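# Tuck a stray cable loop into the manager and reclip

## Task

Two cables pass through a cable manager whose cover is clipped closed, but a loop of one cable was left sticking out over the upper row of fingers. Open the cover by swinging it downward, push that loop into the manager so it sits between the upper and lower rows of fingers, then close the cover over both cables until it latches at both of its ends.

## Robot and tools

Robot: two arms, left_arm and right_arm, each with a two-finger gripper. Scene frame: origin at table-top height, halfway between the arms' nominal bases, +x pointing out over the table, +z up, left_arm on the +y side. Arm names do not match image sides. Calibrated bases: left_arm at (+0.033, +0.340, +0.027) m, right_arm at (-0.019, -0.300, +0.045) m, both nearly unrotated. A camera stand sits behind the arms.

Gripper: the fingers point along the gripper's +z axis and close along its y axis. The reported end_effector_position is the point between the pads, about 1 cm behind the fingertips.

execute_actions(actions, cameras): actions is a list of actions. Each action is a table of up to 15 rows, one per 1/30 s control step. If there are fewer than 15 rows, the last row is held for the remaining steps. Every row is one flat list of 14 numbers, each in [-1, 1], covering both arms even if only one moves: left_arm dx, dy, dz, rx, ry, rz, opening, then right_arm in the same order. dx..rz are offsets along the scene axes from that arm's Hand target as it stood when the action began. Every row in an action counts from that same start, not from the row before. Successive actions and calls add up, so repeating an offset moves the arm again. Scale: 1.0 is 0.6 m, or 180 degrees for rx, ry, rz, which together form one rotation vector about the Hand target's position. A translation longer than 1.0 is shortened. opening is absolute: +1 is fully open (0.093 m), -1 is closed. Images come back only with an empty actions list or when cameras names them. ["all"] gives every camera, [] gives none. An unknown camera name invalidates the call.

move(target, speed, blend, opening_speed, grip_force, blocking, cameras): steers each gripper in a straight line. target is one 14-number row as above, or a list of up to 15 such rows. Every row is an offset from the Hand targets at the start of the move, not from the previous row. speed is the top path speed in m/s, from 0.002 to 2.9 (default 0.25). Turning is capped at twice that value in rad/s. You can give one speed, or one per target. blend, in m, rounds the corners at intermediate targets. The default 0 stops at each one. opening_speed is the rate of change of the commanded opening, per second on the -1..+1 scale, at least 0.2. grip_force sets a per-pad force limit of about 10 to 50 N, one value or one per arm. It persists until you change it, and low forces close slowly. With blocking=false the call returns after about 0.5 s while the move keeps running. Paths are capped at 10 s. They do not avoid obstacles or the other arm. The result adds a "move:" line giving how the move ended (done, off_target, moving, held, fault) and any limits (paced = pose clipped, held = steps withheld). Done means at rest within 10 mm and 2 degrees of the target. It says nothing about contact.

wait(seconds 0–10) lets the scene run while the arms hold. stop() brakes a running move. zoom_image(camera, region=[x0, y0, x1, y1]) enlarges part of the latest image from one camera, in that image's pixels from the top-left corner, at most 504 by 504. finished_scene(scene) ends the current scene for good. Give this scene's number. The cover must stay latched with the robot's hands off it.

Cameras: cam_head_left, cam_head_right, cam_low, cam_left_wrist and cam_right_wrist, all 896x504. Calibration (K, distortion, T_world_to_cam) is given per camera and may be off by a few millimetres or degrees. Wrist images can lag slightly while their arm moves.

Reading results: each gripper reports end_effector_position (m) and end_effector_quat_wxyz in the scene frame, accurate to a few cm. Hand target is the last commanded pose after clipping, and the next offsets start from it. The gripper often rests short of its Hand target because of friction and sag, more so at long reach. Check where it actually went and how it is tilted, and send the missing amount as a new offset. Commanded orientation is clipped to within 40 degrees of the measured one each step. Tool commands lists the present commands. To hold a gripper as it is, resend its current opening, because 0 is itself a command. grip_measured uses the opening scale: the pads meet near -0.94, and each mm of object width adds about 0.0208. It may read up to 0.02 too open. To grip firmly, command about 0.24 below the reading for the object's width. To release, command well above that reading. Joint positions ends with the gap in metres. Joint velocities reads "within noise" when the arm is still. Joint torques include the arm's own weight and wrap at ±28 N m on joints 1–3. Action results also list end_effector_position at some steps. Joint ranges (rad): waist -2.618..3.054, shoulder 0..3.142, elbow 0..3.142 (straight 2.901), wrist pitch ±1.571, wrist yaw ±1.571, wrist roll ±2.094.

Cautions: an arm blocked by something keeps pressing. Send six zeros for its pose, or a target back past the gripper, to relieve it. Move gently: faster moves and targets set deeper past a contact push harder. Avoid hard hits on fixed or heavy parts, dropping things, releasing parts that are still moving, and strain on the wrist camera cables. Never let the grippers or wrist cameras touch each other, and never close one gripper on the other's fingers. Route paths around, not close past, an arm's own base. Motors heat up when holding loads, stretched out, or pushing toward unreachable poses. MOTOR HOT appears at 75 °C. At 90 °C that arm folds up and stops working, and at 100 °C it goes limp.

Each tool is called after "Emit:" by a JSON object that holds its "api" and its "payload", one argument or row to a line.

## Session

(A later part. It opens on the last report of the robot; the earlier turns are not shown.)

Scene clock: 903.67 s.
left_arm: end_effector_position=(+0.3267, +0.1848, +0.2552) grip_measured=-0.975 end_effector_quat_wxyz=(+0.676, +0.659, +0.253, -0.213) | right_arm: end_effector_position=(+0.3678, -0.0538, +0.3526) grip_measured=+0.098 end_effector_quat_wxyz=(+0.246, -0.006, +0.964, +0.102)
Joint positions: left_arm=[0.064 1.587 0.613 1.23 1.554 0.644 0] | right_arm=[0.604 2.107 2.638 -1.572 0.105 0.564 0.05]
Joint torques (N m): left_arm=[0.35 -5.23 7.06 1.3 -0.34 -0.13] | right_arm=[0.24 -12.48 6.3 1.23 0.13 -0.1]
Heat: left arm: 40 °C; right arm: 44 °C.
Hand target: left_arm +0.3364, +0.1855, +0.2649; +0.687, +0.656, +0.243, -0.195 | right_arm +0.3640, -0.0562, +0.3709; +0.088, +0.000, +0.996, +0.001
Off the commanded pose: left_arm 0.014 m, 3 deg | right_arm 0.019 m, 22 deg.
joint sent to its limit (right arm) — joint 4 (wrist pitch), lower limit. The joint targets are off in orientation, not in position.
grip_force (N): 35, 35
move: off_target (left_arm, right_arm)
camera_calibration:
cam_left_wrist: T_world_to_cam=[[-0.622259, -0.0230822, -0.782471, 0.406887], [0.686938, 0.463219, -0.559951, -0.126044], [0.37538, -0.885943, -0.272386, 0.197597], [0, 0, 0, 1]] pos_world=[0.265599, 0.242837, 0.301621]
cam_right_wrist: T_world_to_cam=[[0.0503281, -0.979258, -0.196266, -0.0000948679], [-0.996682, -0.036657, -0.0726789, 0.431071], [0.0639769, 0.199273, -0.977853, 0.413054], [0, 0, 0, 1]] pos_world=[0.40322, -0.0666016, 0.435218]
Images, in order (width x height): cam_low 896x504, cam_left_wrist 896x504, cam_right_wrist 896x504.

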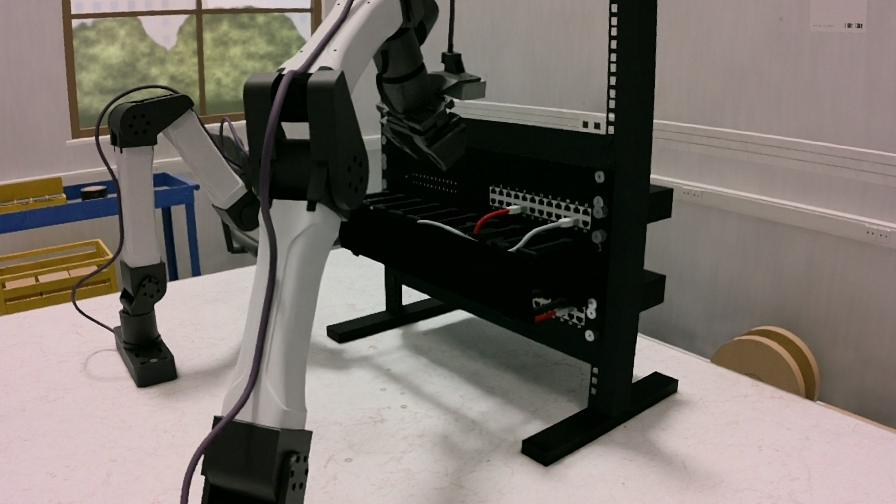

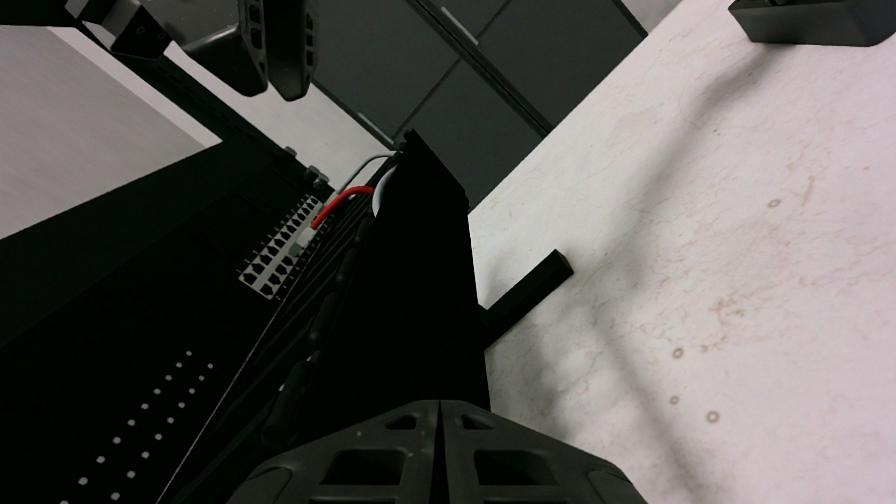

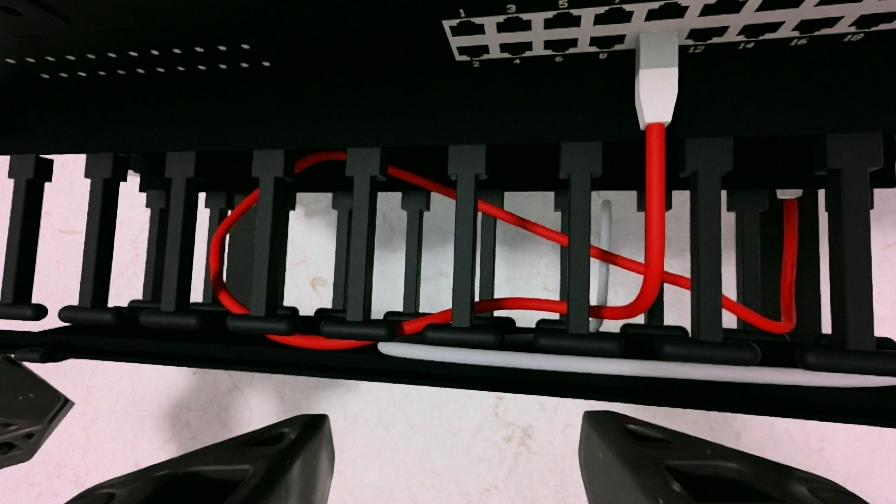

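Emit:
{"api": "move", "payload": {
  "target": [0.02,0,0.005,0,0,0,-1,0,0,0.0,0,0,0,0.1],
  "speed": 0.04,
  "cameras": ["cam_right_wrist","cam_left_wrist","cam_low"]
}}

Emit:
{"api": "zoom_image", "payload": {
  "camera": "cam_low",
  "region": [320, 160, 640, 340]
}}

Emit:
{"api": "zoom_image", "payload": {
  "camera": "cam_right_wrist",
  "region": [350, 250, 850, 430]
}}

Scene clock: 913.30 s.
left_arm: end_effector_position=(+0.3304, +0.1850, +0.2555) grip_measured=-0.975 end_effector_quat_wxyz=(+0.676, +0.659, +0.252, -0.212) | right_arm: end_effector_position=(+0.3678, -0.0538, +0.3526) grip_measured=+0.098 end_effector_quat_wxyz=(+0.246, -0.006, +0.964, +0.102)
Joint positions: left_arm=[0.064 1.601 0.628 1.233 1.554 0.643 0] | right_arm=[0.604 2.107 2.638 -1.572 0.105 0.564 0.05]
Joint torques (N m): left_arm=[0.31 -3.63 9.52 1.18 -0.35 -0.15] | right_arm=[0.2 -12.41 6.19 1.23 0.13 -0.09]
Heat: left arm: 40 °C; right arm: 45 °C.
Hand target: left_arm +0.3484, +0.1854, +0.2680; +0.687, +0.656, +0.243, -0.195 | right_arm +0.3640, -0.0562, +0.3709; +0.088, +0.000, +0.996, +0.001
Off the commanded pose: left_arm 0.022 m, 3 deg | right_arm 0.019 m, 22 deg.
joint sent to its limit (right arm) — joint 4 (wrist pitch), lower limit. The joint targets are off in orientation, not in position.
grip_force (N): 35, 35
move: off_target (left_arm, right_arm)
camera_calibration:
cam_left_wrist: T_world_to_cam=[[-0.620182, -0.0226824, -0.78413, 0.409044], [0.688598, 0.463084, -0.558019, -0.129503], [0.375775, -0.886024, -0.271577, 0.196031], [0, 0, 0, 1]] pos_world=[0.269193, 0.242937, 0.301716]
cam_right_wrist: T_world_to_cam=[[0.0503281, -0.979258, -0.196266, -0.0000948679], [-0.996682, -0.036657, -0.0726789, 0.431071], [0.0639769, 0.199273, -0.977853, 0.413054], [0, 0, 0, 1]] pos_world=[0.40322, -0.0666016, 0.435218]
Images, in order (width x height): cam_low 896x504, cam_left_wrist 896x504, cam_right_wrist 896x504.

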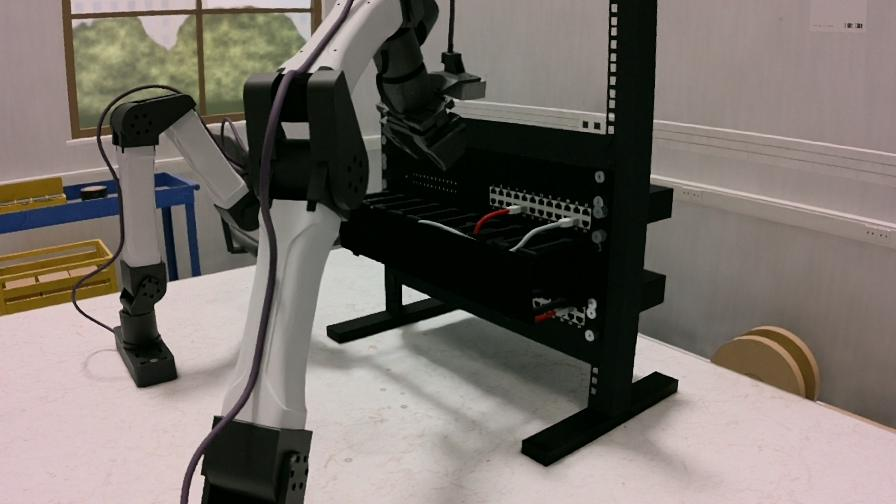

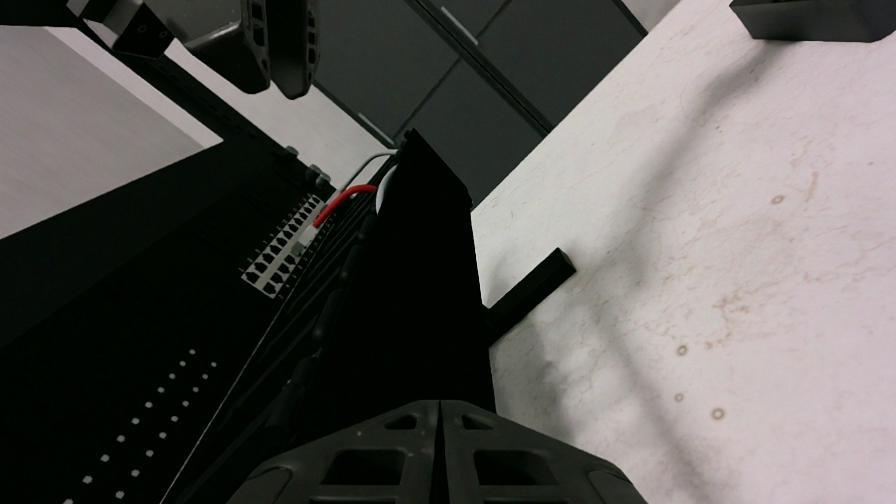

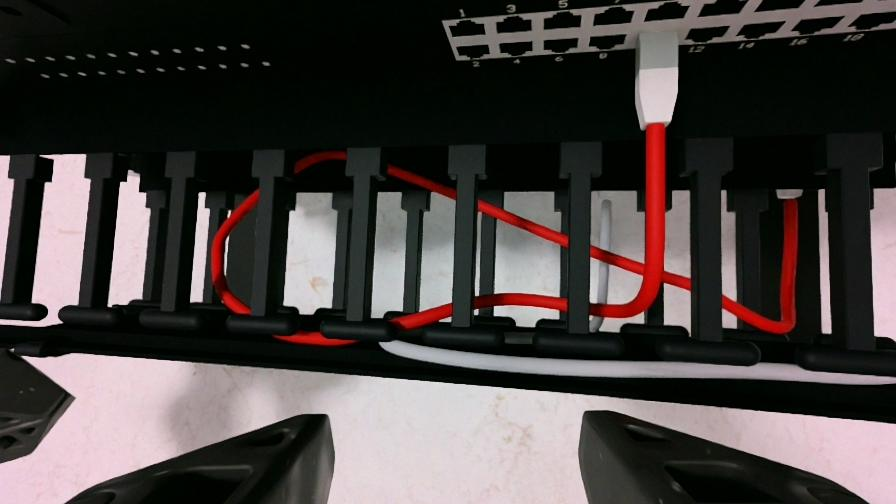

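Scaled by 1.575.

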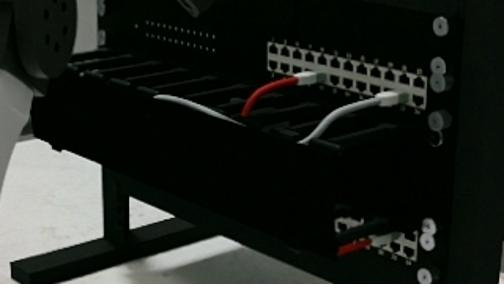

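Scaled by 1.008.

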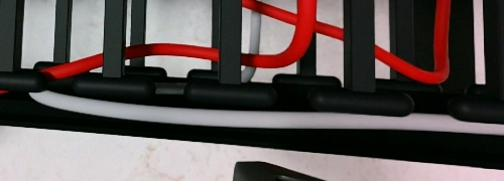

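Emit:
{"api": "move", "payload": {
  "target": [
    [-0.055,0,-0.03,0,0,0,-1,-0.1,-0.0,0.08,0,0,0,0.1],
    [-0.081,0,-0.063,0,0,0,-1,-0.17,0.01,0.04,-0.235,-0.152,0.449,0.1]
  ],
  "speed": [0.1,0.15],
  "cameras": ["cam_right_wrist","cam_left_wrist","cam_low","cam_head_left"]
}}

Scene clock: 935.27 s.
left_arm: end_effector_position=(+0.3021, +0.1837, +0.2226) grip_measured=-0.975 end_effector_quat_wxyz=(+0.673, +0.656, +0.262, -0.220) | right_arm: end_effector_position=(+0.2647, -0.0478, +0.3864) grip_measured=+0.098 end_effector_quat_wxyz=(-0.255, +0.656, -0.656, +0.271)
Joint positions: left_arm=[0.064 1.579 0.469 1.25 1.551 0.735 0] | right_arm=[0.99 1.783 2.219 -1.544 0.63 -0.731 0.05]
Joint torques (N m): left_arm=[0.75 -7.9 3.06 1.52 -0.15 0.07] | right_arm=[0.58 -9.92 4.16 1.25 0.38 -0.08]
Motor temperatures (°C): left_arm=[23 40 38 35 23 23 28] | right_arm=[25 46 37 29 27 24 26]
Heat: left arm: 40 °C; right arm: 46 °C.
Hand target: left_arm +0.2998, +0.1854, +0.2302; +0.687, +0.656, +0.243, -0.195 | right_arm +0.2620, -0.0502, +0.3949; -0.270, +0.653, -0.653, +0.271
Off the commanded pose: left_arm 0.008 m, 4 deg | right_arm 0.009 m, 2 deg.
grip_force (N): 35, 35
move: off_target (left_arm)
camera_calibration:
cam_left_wrist: T_world_to_cam=[[-0.641727, -0.0248957, -0.766529, 0.368749], [0.671269, 0.465158, -0.577084, -0.118691], [0.370924, -0.884877, -0.281793, 0.200187], [0, 0, 0, 1]] pos_world=[0.242056, 0.241531, 0.270574]
cam_right_wrist: T_world_to_cam=[[0.720866, -0.00421574, 0.693062, -0.456901], [-0.303641, -0.900827, 0.310343, -0.0418439], [0.623021, -0.434157, -0.650656, 0.146912], [0, 0, 0, 1]] pos_world=[0.22513, 0.0241625, 0.425236]
Images, in order (width x height): cam_head_left 896x504, cam_low 896x504, cam_left_wrist 896x504, cam_right_wrist 896x504.

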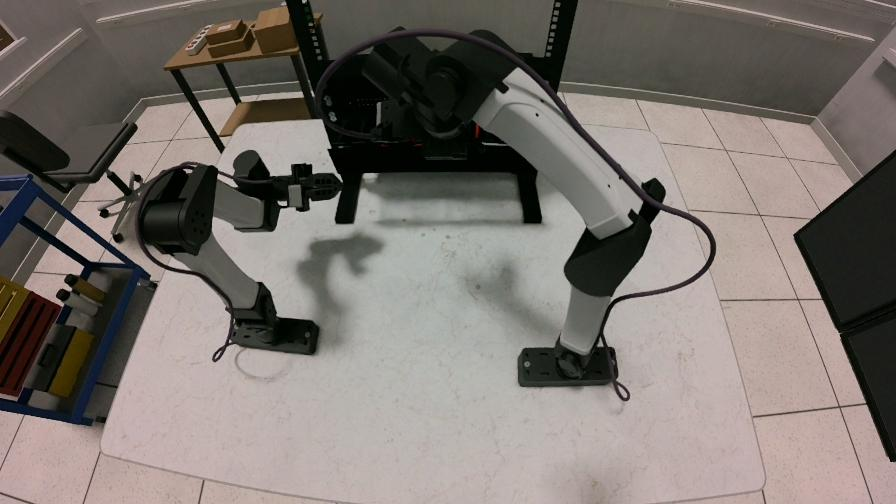

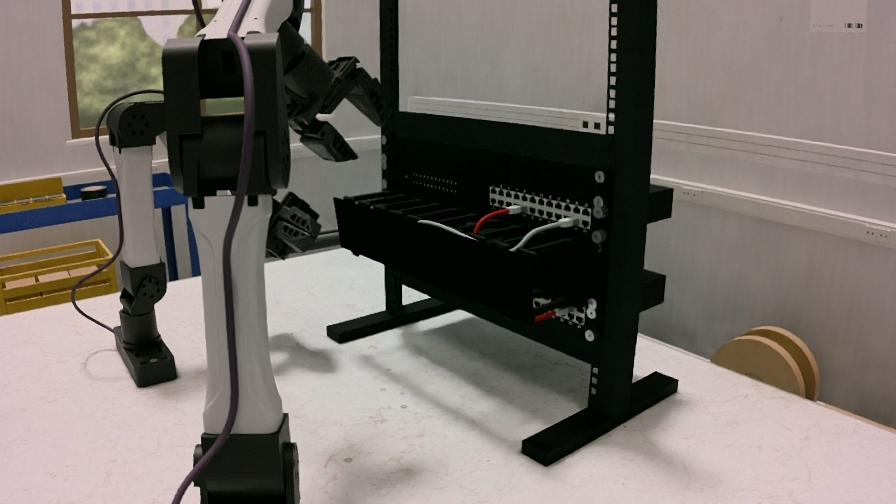

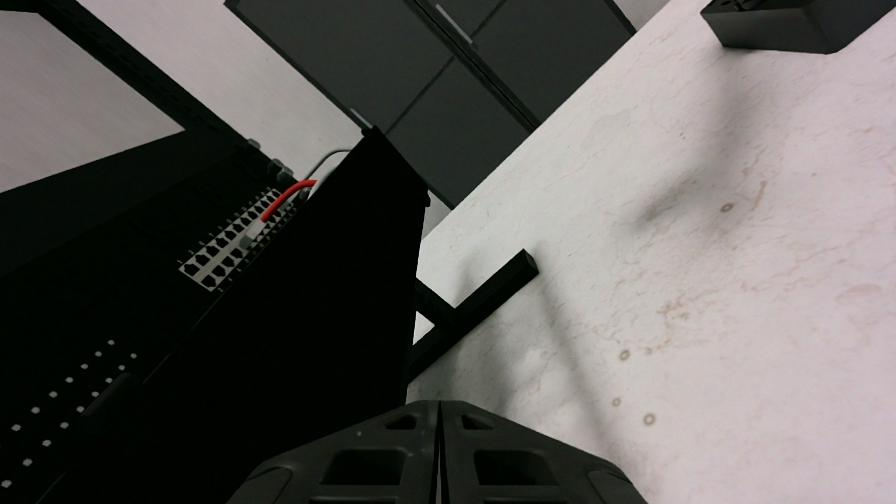

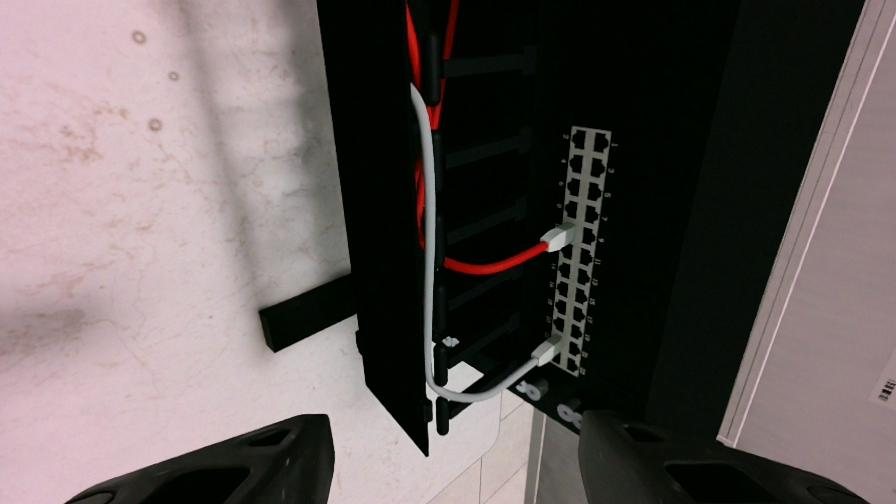

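Emit:
{"api": "zoom_image", "payload": {
  "camera": "cam_right_wrist",
  "region": [320, 0, 560, 480]
}}

Scaled by 1.050.

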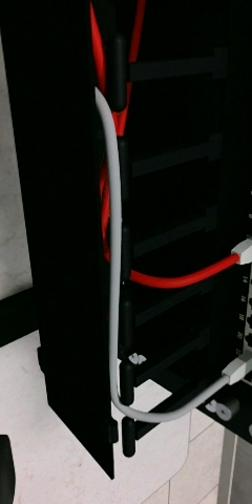

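Emit:
{"api": "move", "payload": {
  "target": [
    [0,0.2,0.01,0,0,0,-1,0.03,-0.05,-0.27,0,0,0,-1],
    [0.2,0.2,0.01,0,0,0,-1,0.03,-0.05,-0.27,0,0,0,-1],
    [0.2,0.04,0.01,0,0,0,-1,0.03,-0.05,-0.27,0,0,0,-1]
  ],
  "speed": [0.15,0.15,0.08],
  "cameras": ["cam_right_wrist","cam_left_wrist","cam_low","cam_head_left"]
}}

Scene clock: 969.67 s.
left_arm: end_effector_position=(+0.4153, +0.2099, +0.2306) grip_measured=-0.975 end_effector_quat_wxyz=(+0.683, +0.653, +0.268, -0.189) | right_arm: end_effector_position=(+0.2801, -0.0793, +0.2290) grip_measured=-0.991 end_effector_quat_wxyz=(-0.259, +0.656, -0.653, +0.276)
Joint positions: left_arm=[0.121 1.919 0.912 1.229 1.553 0.69 0] | right_arm=[0.89 1.487 1.213 -0.76 0.593 -0.85 0]
Joint torques (N m): left_arm=[0.12 -7.99 6.48 1.31 -0.08 -0.11] | right_arm=[-0.58 -8.34 5.29 1.38 0.12 -0.06]
Heat: left arm: 41 °C; right arm: 44 °C.
Hand target: left_arm +0.4198, +0.2096, +0.2362; +0.687, +0.656, +0.243, -0.195 | right_arm +0.2799, -0.0801, +0.2330; -0.270, +0.654, -0.653, +0.271
Off the commanded pose: left_arm 0.007 m, 3 deg | right_arm 0.004 m, 1 deg.
joint sent to its limit (left arm) — joint 5 (wrist yaw), upper limit. The joint targets still meet the commanded pose.
grip_force (N): 35, 35
move: off_target (left_arm)
camera_calibration:
cam_left_wrist: T_world_to_cam=[[-0.610989, -0.057334, -0.789561, 0.44748], [0.66555, 0.50284, -0.551539, -0.213585], [0.428645, -0.862476, -0.269071, 0.151953], [0, 0, 0, 1]] pos_world=[0.350423, 0.264111, 0.276398]
cam_right_wrist: T_world_to_cam=[[0.711419, 0.00107544, 0.702767, -0.358185], [-0.304749, -0.900612, 0.309879, -0.0162688], [0.633254, -0.434622, -0.640385, 0.015923], [0, 0, 0, 1]] pos_world=[0.239779, -0.00734621, 0.266959]
Images, in order (width x height): cam_head_left 896x504, cam_low 896x504, cam_left_wrist 896x504, cam_right_wrist 896x504.

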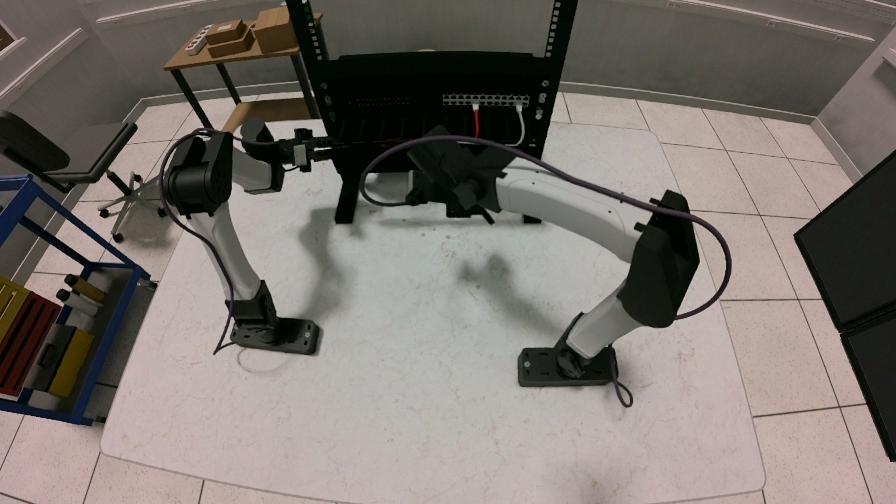

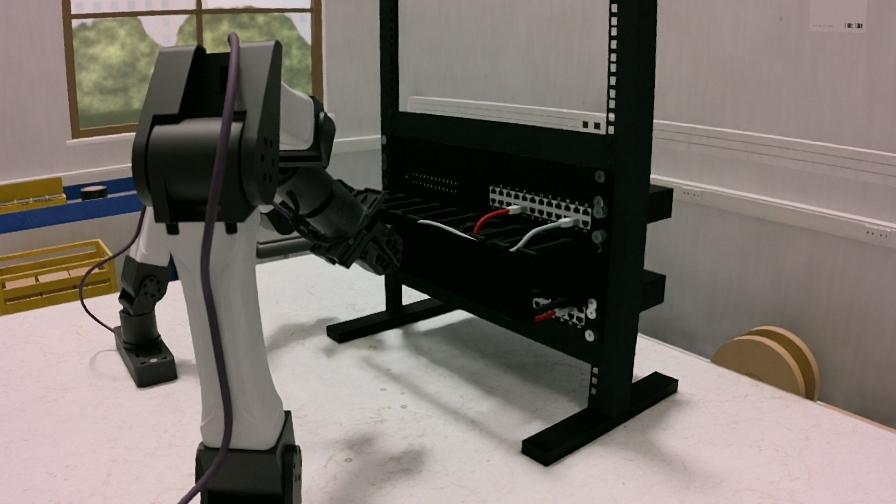

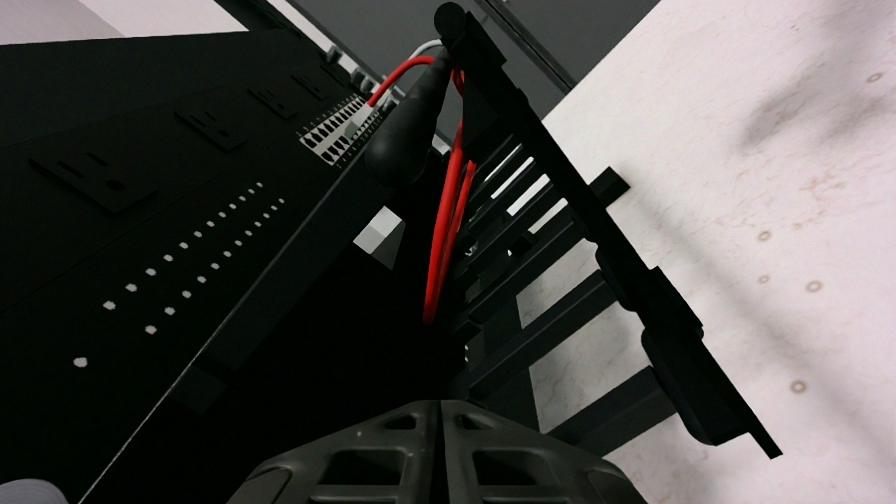

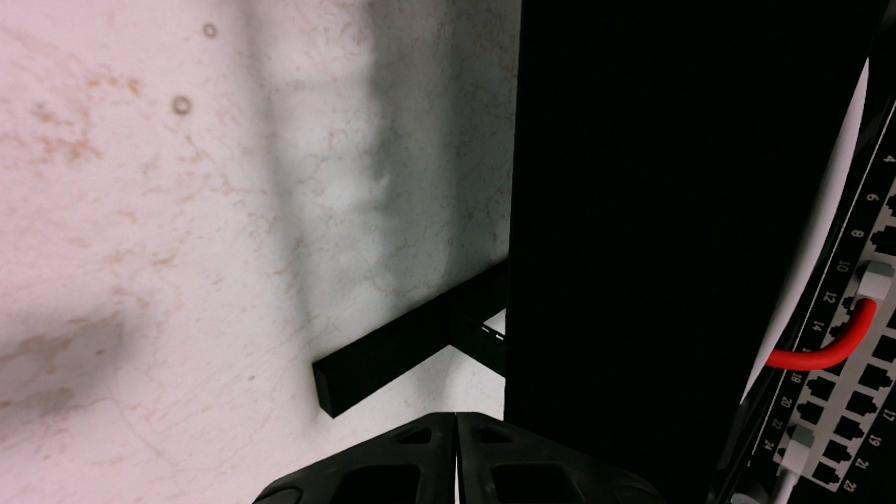

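Emit:
{"api": "move", "payload": {
  "target": [
    [0,-0.03,0,0,0,0,-1,0,0,0,0,0,0,-1],
    [-0.125,-0.03,-0.01,0,0,0,-1,0,0,0,0,0,0,-1]
  ],
  "speed": [0.06,0.05],
  "cameras": ["cam_right_wrist","cam_left_wrist"]
}}

Scene clock: 983.73 s.
left_arm: end_effector_position=(+0.3516, +0.1913, +0.2197) grip_measured=-0.975 end_effector_quat_wxyz=(+0.675, +0.650, +0.274, -0.216) | right_arm: end_effector_position=(+0.2801, -0.0793, +0.2290) grip_measured=-0.991 end_effector_quat_wxyz=(-0.259, +0.656, -0.653, +0.276)
Joint positions: left_arm=[0.081 1.753 0.644 1.262 1.544 0.709 0] | right_arm=[0.89 1.487 1.213 -0.76 0.593 -0.85 0]
Joint torques (N m): left_arm=[0.38 -9.91 3.07 1.61 0.03 0.08] | right_arm=[-0.49 -8.23 5.24 1.36 0.15 -0.06]
Heat: left arm: 41 °C; right arm: 44 °C.
Hand target: left_arm +0.3448, +0.1915, +0.2302; +0.687, +0.656, +0.243, -0.195 | right_arm +0.2799, -0.0801, +0.2330; -0.270, +0.654, -0.653, +0.271
Off the commanded pose: left_arm 0.013 m, 5 deg | right_arm 0.004 m, 1 deg.
grip_force (N): 35, 35
move: off_target (left_arm)
camera_calibration:
cam_left_wrist: T_world_to_cam=[[-0.650412, -0.0424309, -0.758396, 0.403029], [0.652524, 0.47987, -0.586462, -0.151348], [0.388815, -0.876313, -0.284426, 0.180368], [0, 0, 0, 1]] pos_world=[0.290763, 0.247787, 0.268197]
cam_right_wrist: T_world_to_cam=[[0.711419, 0.00107544, 0.702767, -0.358185], [-0.304749, -0.900612, 0.309879, -0.0162688], [0.633254, -0.434622, -0.640385, 0.015923], [0, 0, 0, 1]] pos_world=[0.239779, -0.00734621, 0.266959]
Images, in order (width x height): cam_left_wrist 896x504, cam_right_wrist 896x504.

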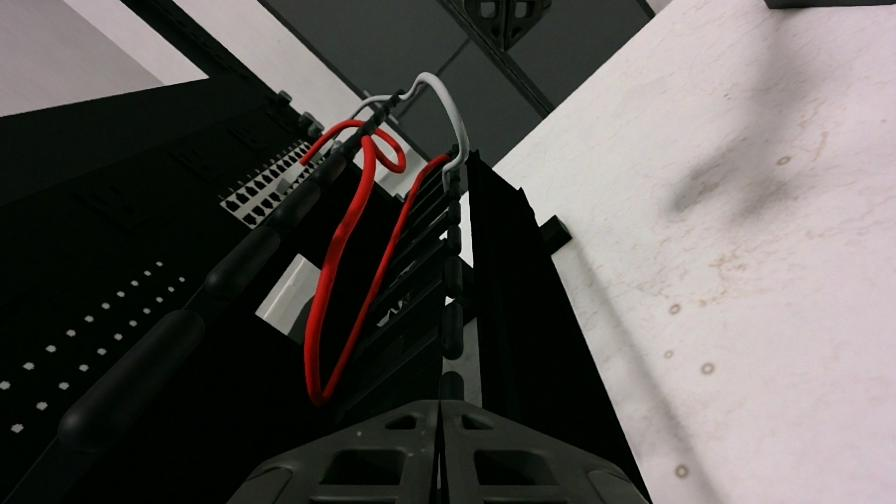

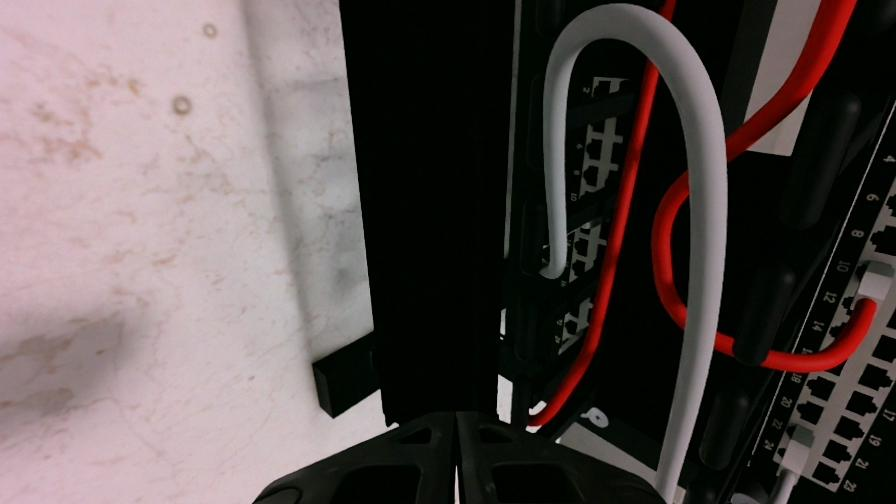

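Emit:
{"api": "move", "payload": {
  "target": [
    [0,0.0,0,0,0,0,-1,-0.02,0,0.03,0,0,0,-1],
    [0,0.0,0,0,0,0,-1,-0.01,0.06,0.115,0,-0.056,0,-0.2],
    [0,0.0,0,0,0,0,-1,0.09,0.08,0.025,0,-0.056,0,-0.2]
  ],
  "speed": [0.1,0.15,0.06],
  "cameras": ["cam_right_wrist","cam_left_wrist","cam_low"]
}}

Scene clock: 998.27 s.
left_arm: end_effector_position=(+0.3516, +0.1913, +0.2197) grip_measured=-0.975 end_effector_quat_wxyz=(+0.675, +0.650, +0.274, -0.216) | right_arm: end_effector_position=(+0.3321, -0.0338, +0.2553) grip_measured=-0.202 end_effector_quat_wxyz=(-0.329, +0.623, -0.628, +0.330)
Joint positions: left_arm=[0.081 1.753 0.644 1.262 1.544 0.71 0] | right_arm=[0.898 1.645 1.34 -0.533 0.707 -0.943 0.036]
Joint torques (N m): left_arm=[0.34 -9.96 3.06 1.59 0.01 0.05] | right_arm=[-0.44 -6.71 5.53 1.6 0.18 -0.03]
Heat: left arm: 43 °C; right arm: 43 °C.
Hand target: left_arm +0.3448, +0.1915, +0.2302; +0.687, +0.656, +0.243, -0.195 | right_arm +0.3340, -0.0322, +0.2480; -0.326, +0.627, -0.627, +0.328
Off the commanded pose: left_arm 0.012 m, 5 deg | right_arm 0.008 m, 1 deg.
grip_force (N): 35, 35
move: off_target (left_arm)
camera_calibration:
cam_left_wrist: T_world_to_cam=[[-0.649839, -0.0423383, -0.758892, 0.402905], [0.65298, 0.479912, -0.58592, -0.151571], [0.389008, -0.876294, -0.284219, 0.180291], [0, 0, 0, 1]] pos_world=[0.290662, 0.247787, 0.268195]
cam_right_wrist: T_world_to_cam=[[0.562141, -0.017792, 0.82685, -0.396517], [-0.35677, -0.907178, 0.223033, 0.0715967], [0.746132, -0.420371, -0.516309, -0.0491516], [0, 0, 0, 1]] pos_world=[0.285116, 0.0372342, 0.286515]
Images, in order (width x height): cam_low 896x504, cam_left_wrist 896x504, cam_right_wrist 896x504.

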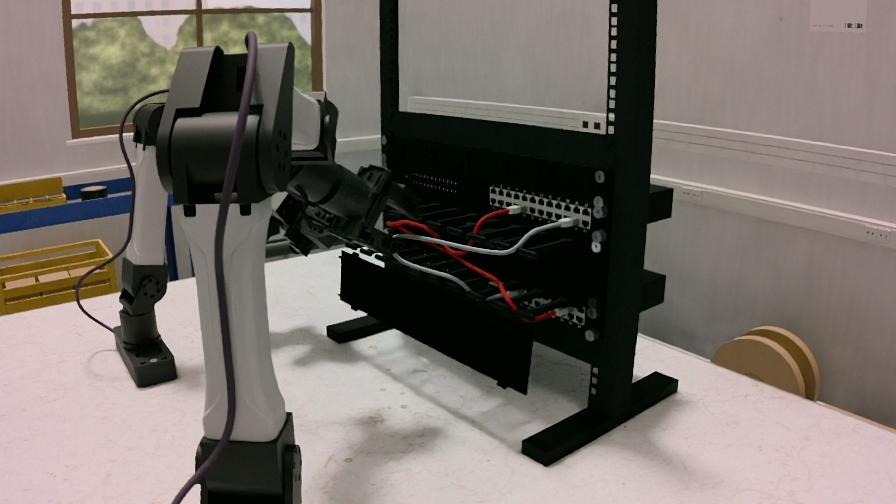

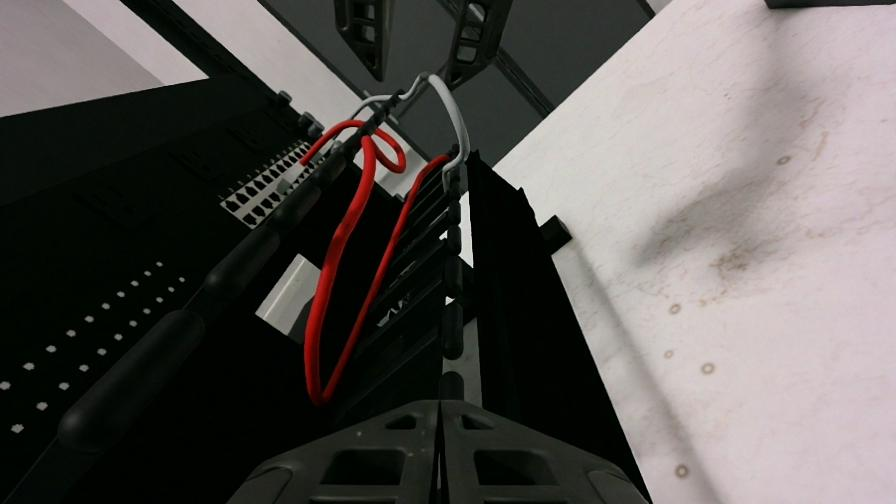

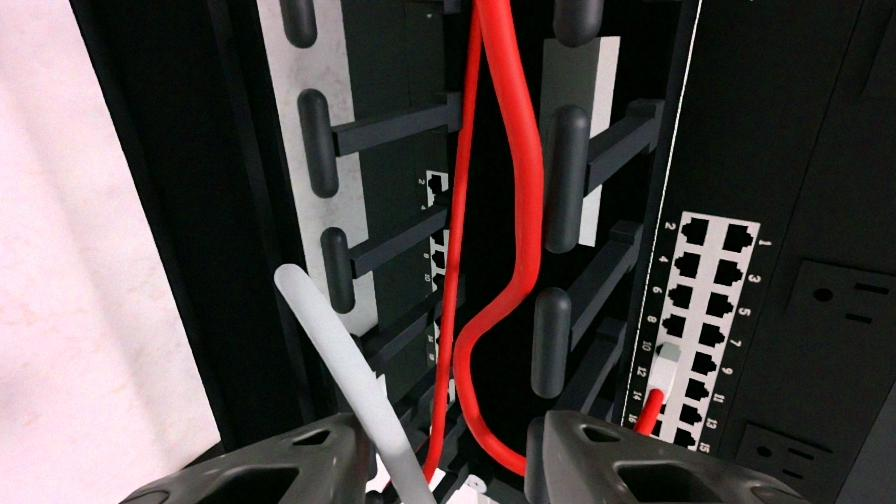

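Emit:
{"api": "move", "payload": {
  "target": [
    [0,0.0,0,0,0,0,-1,0.015,0,-0.02,0,0,0,-0.2],
    [0,0,0,0,0,0,-1,0.015,0,-0.02,0,0,0,-1]
  ],
  "speed": 0.06,
  "cameras": ["cam_right_wrist","cam_low"]
}}

Scene clock: 1005.50 s.
left_arm: end_effector_position=(+0.3516, +0.1913, +0.2197) grip_measured=-0.975 end_effector_quat_wxyz=(+0.675, +0.650, +0.274, -0.216) | right_arm: end_effector_position=(+0.3409, -0.0332, +0.2438) grip_measured=-0.928 end_effector_quat_wxyz=(-0.330, +0.623, -0.628, +0.330)
Joint positions: left_arm=[0.081 1.753 0.644 1.262 1.544 0.71 0] | right_arm=[0.879 1.668 1.316 -0.472 0.694 -0.964 0.001]
Joint torques (N m): left_arm=[0.36 -9.95 3.08 1.6 0.01 0.07] | right_arm=[-0.53 -6.84 5.7 1.61 0.12 -0.05]
Motor temperatures (°C): left_arm=[23 43 33 36 22 23 28] | right_arm=[25 43 37 30 27 24 26]
Heat: left arm: 43 °C; right arm: 43 °C.
Hand target: left_arm +0.3448, +0.1915, +0.2302; +0.687, +0.656, +0.243, -0.195 | right_arm +0.3430, -0.0321, +0.2358; -0.326, +0.627, -0.627, +0.328
Off the commanded pose: left_arm 0.012 m, 5 deg | right_arm 0.008 m, 1 deg.
grip_force (N): 35, 35
move: off_target (left_arm)
camera_calibration:
cam_right_wrist: T_world_to_cam=[[0.561605, -0.0168159, 0.827235, -0.39182], [-0.355334, -0.907803, 0.22278, 0.0774496], [0.74722, -0.419059, -0.515802, -0.0617624], [0, 0, 0, 1]] pos_world=[0.293719, 0.0378381, 0.275016]
Images, in order (width x height): cam_low 896x504, cam_right_wrist 896x504.

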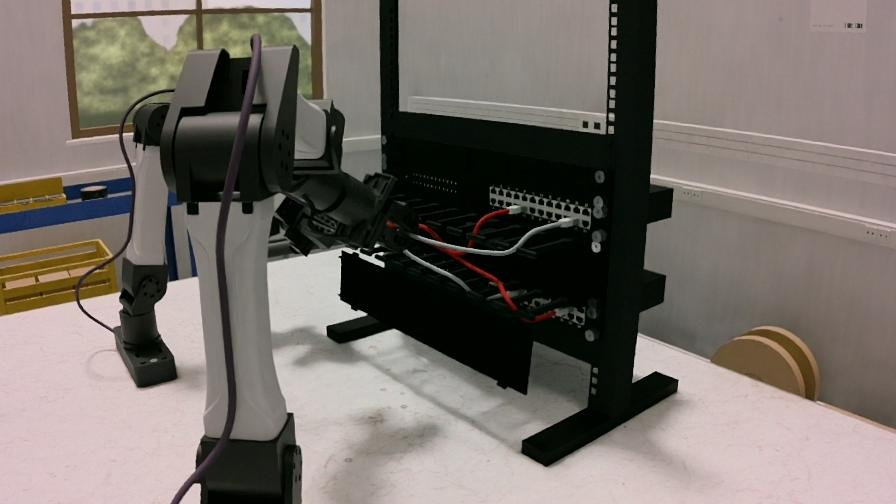

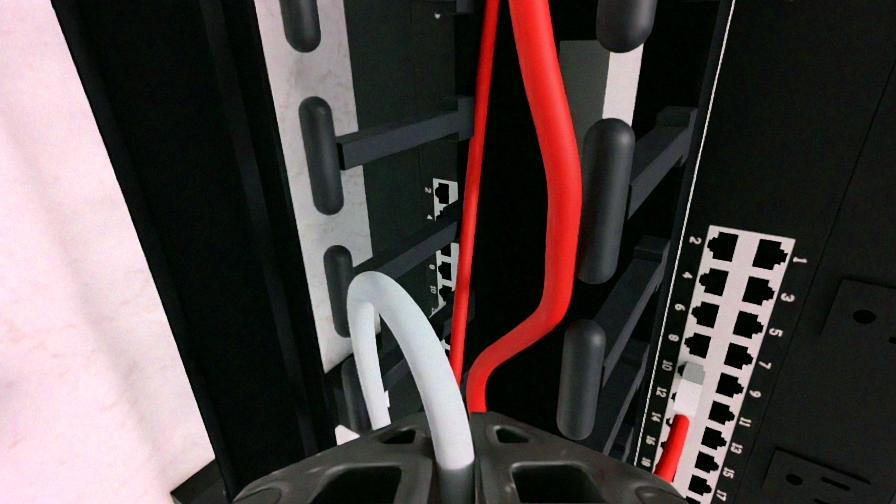

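Emit:
{"api": "move", "payload": {
  "target": [0,0,0,0,0,0,-1,0.1,0.05,-0.02,0,0,0,-1],
  "speed": 0.06,
  "cameras": ["cam_right_wrist","cam_low","cam_left_wrist"]
}}

Scene clock: 1008.90 s.
left_arm: end_effector_position=(+0.3516, +0.1913, +0.2197) grip_measured=-0.975 end_effector_quat_wxyz=(+0.675, +0.650, +0.274, -0.216) | right_arm: end_effector_position=(+0.3823, -0.0128, +0.2085) grip_measured=-0.936 end_effector_quat_wxyz=(-0.291, +0.643, -0.627, +0.329)
Joint positions: left_arm=[0.081 1.753 0.644 1.262 1.544 0.71 0] | right_arm=[0.829 1.886 1.485 -0.485 0.654 -1.005 0]
Joint torques (N m): left_arm=[0.39 -9.96 3.03 1.6 0.02 0.06] | right_arm=[-1.96 -8.05 10.25 1.98 0.11 -0.22]
Heat: left arm: 43 °C; right arm: 43 °C.
Hand target: left_arm +0.3448, +0.1915, +0.2302; +0.687, +0.656, +0.243, -0.195 | right_arm +0.4030, -0.0022, +0.2239; -0.326, +0.627, -0.627, +0.328
Off the commanded pose: left_arm 0.012 m, 5 deg | right_arm 0.028 m, 4 deg.
grip_force (N): 35, 35
move: off_target (left_arm, right_arm)
camera_calibration:
cam_left_wrist: T_world_to_cam=[[-0.649839, -0.0423383, -0.758892, 0.402905], [0.65298, 0.479912, -0.58592, -0.151571], [0.389008, -0.876294, -0.284219, 0.180291], [0, 0, 0, 1]] pos_world=[0.290662, 0.247787, 0.268195]
cam_right_wrist: T_world_to_cam=[[0.612947, 0.0318873, 0.789481, -0.39664], [-0.338541, -0.892223, 0.298877, 0.0964448], [0.713924, -0.450467, -0.53609, -0.0857943], [0, 0, 0, 1]] pos_world=[0.33702, 0.0600506, 0.238321]
Images, in order (width x height): cam_low 896x504, cam_left_wrist 896x504, cam_right_wrist 896x504.

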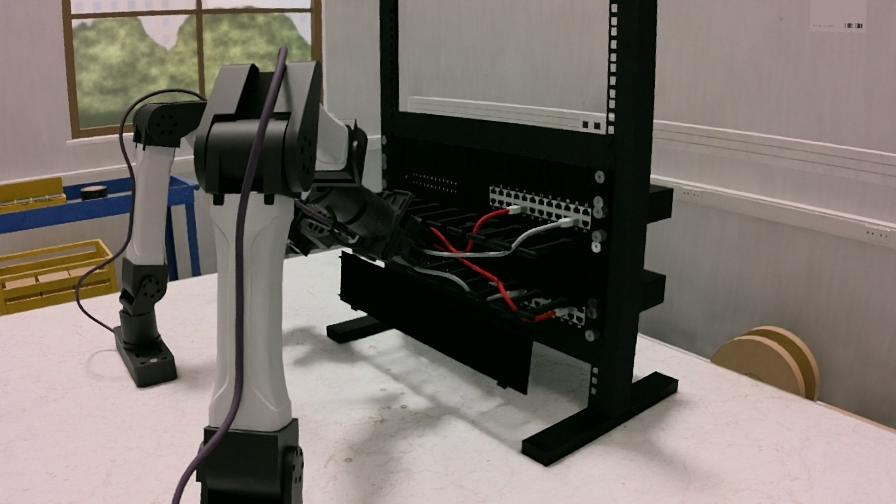

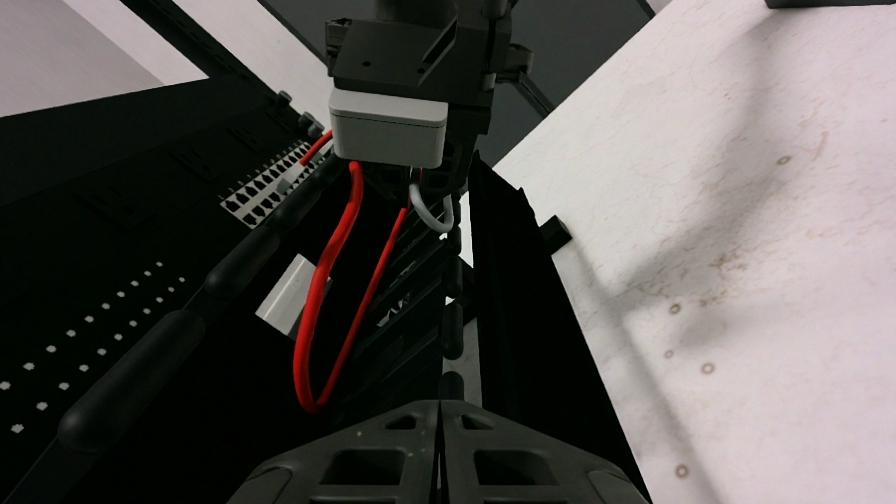

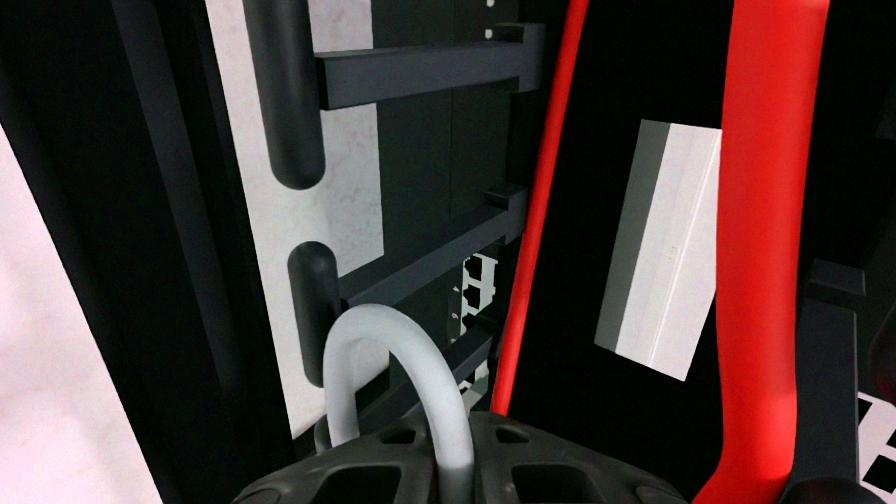

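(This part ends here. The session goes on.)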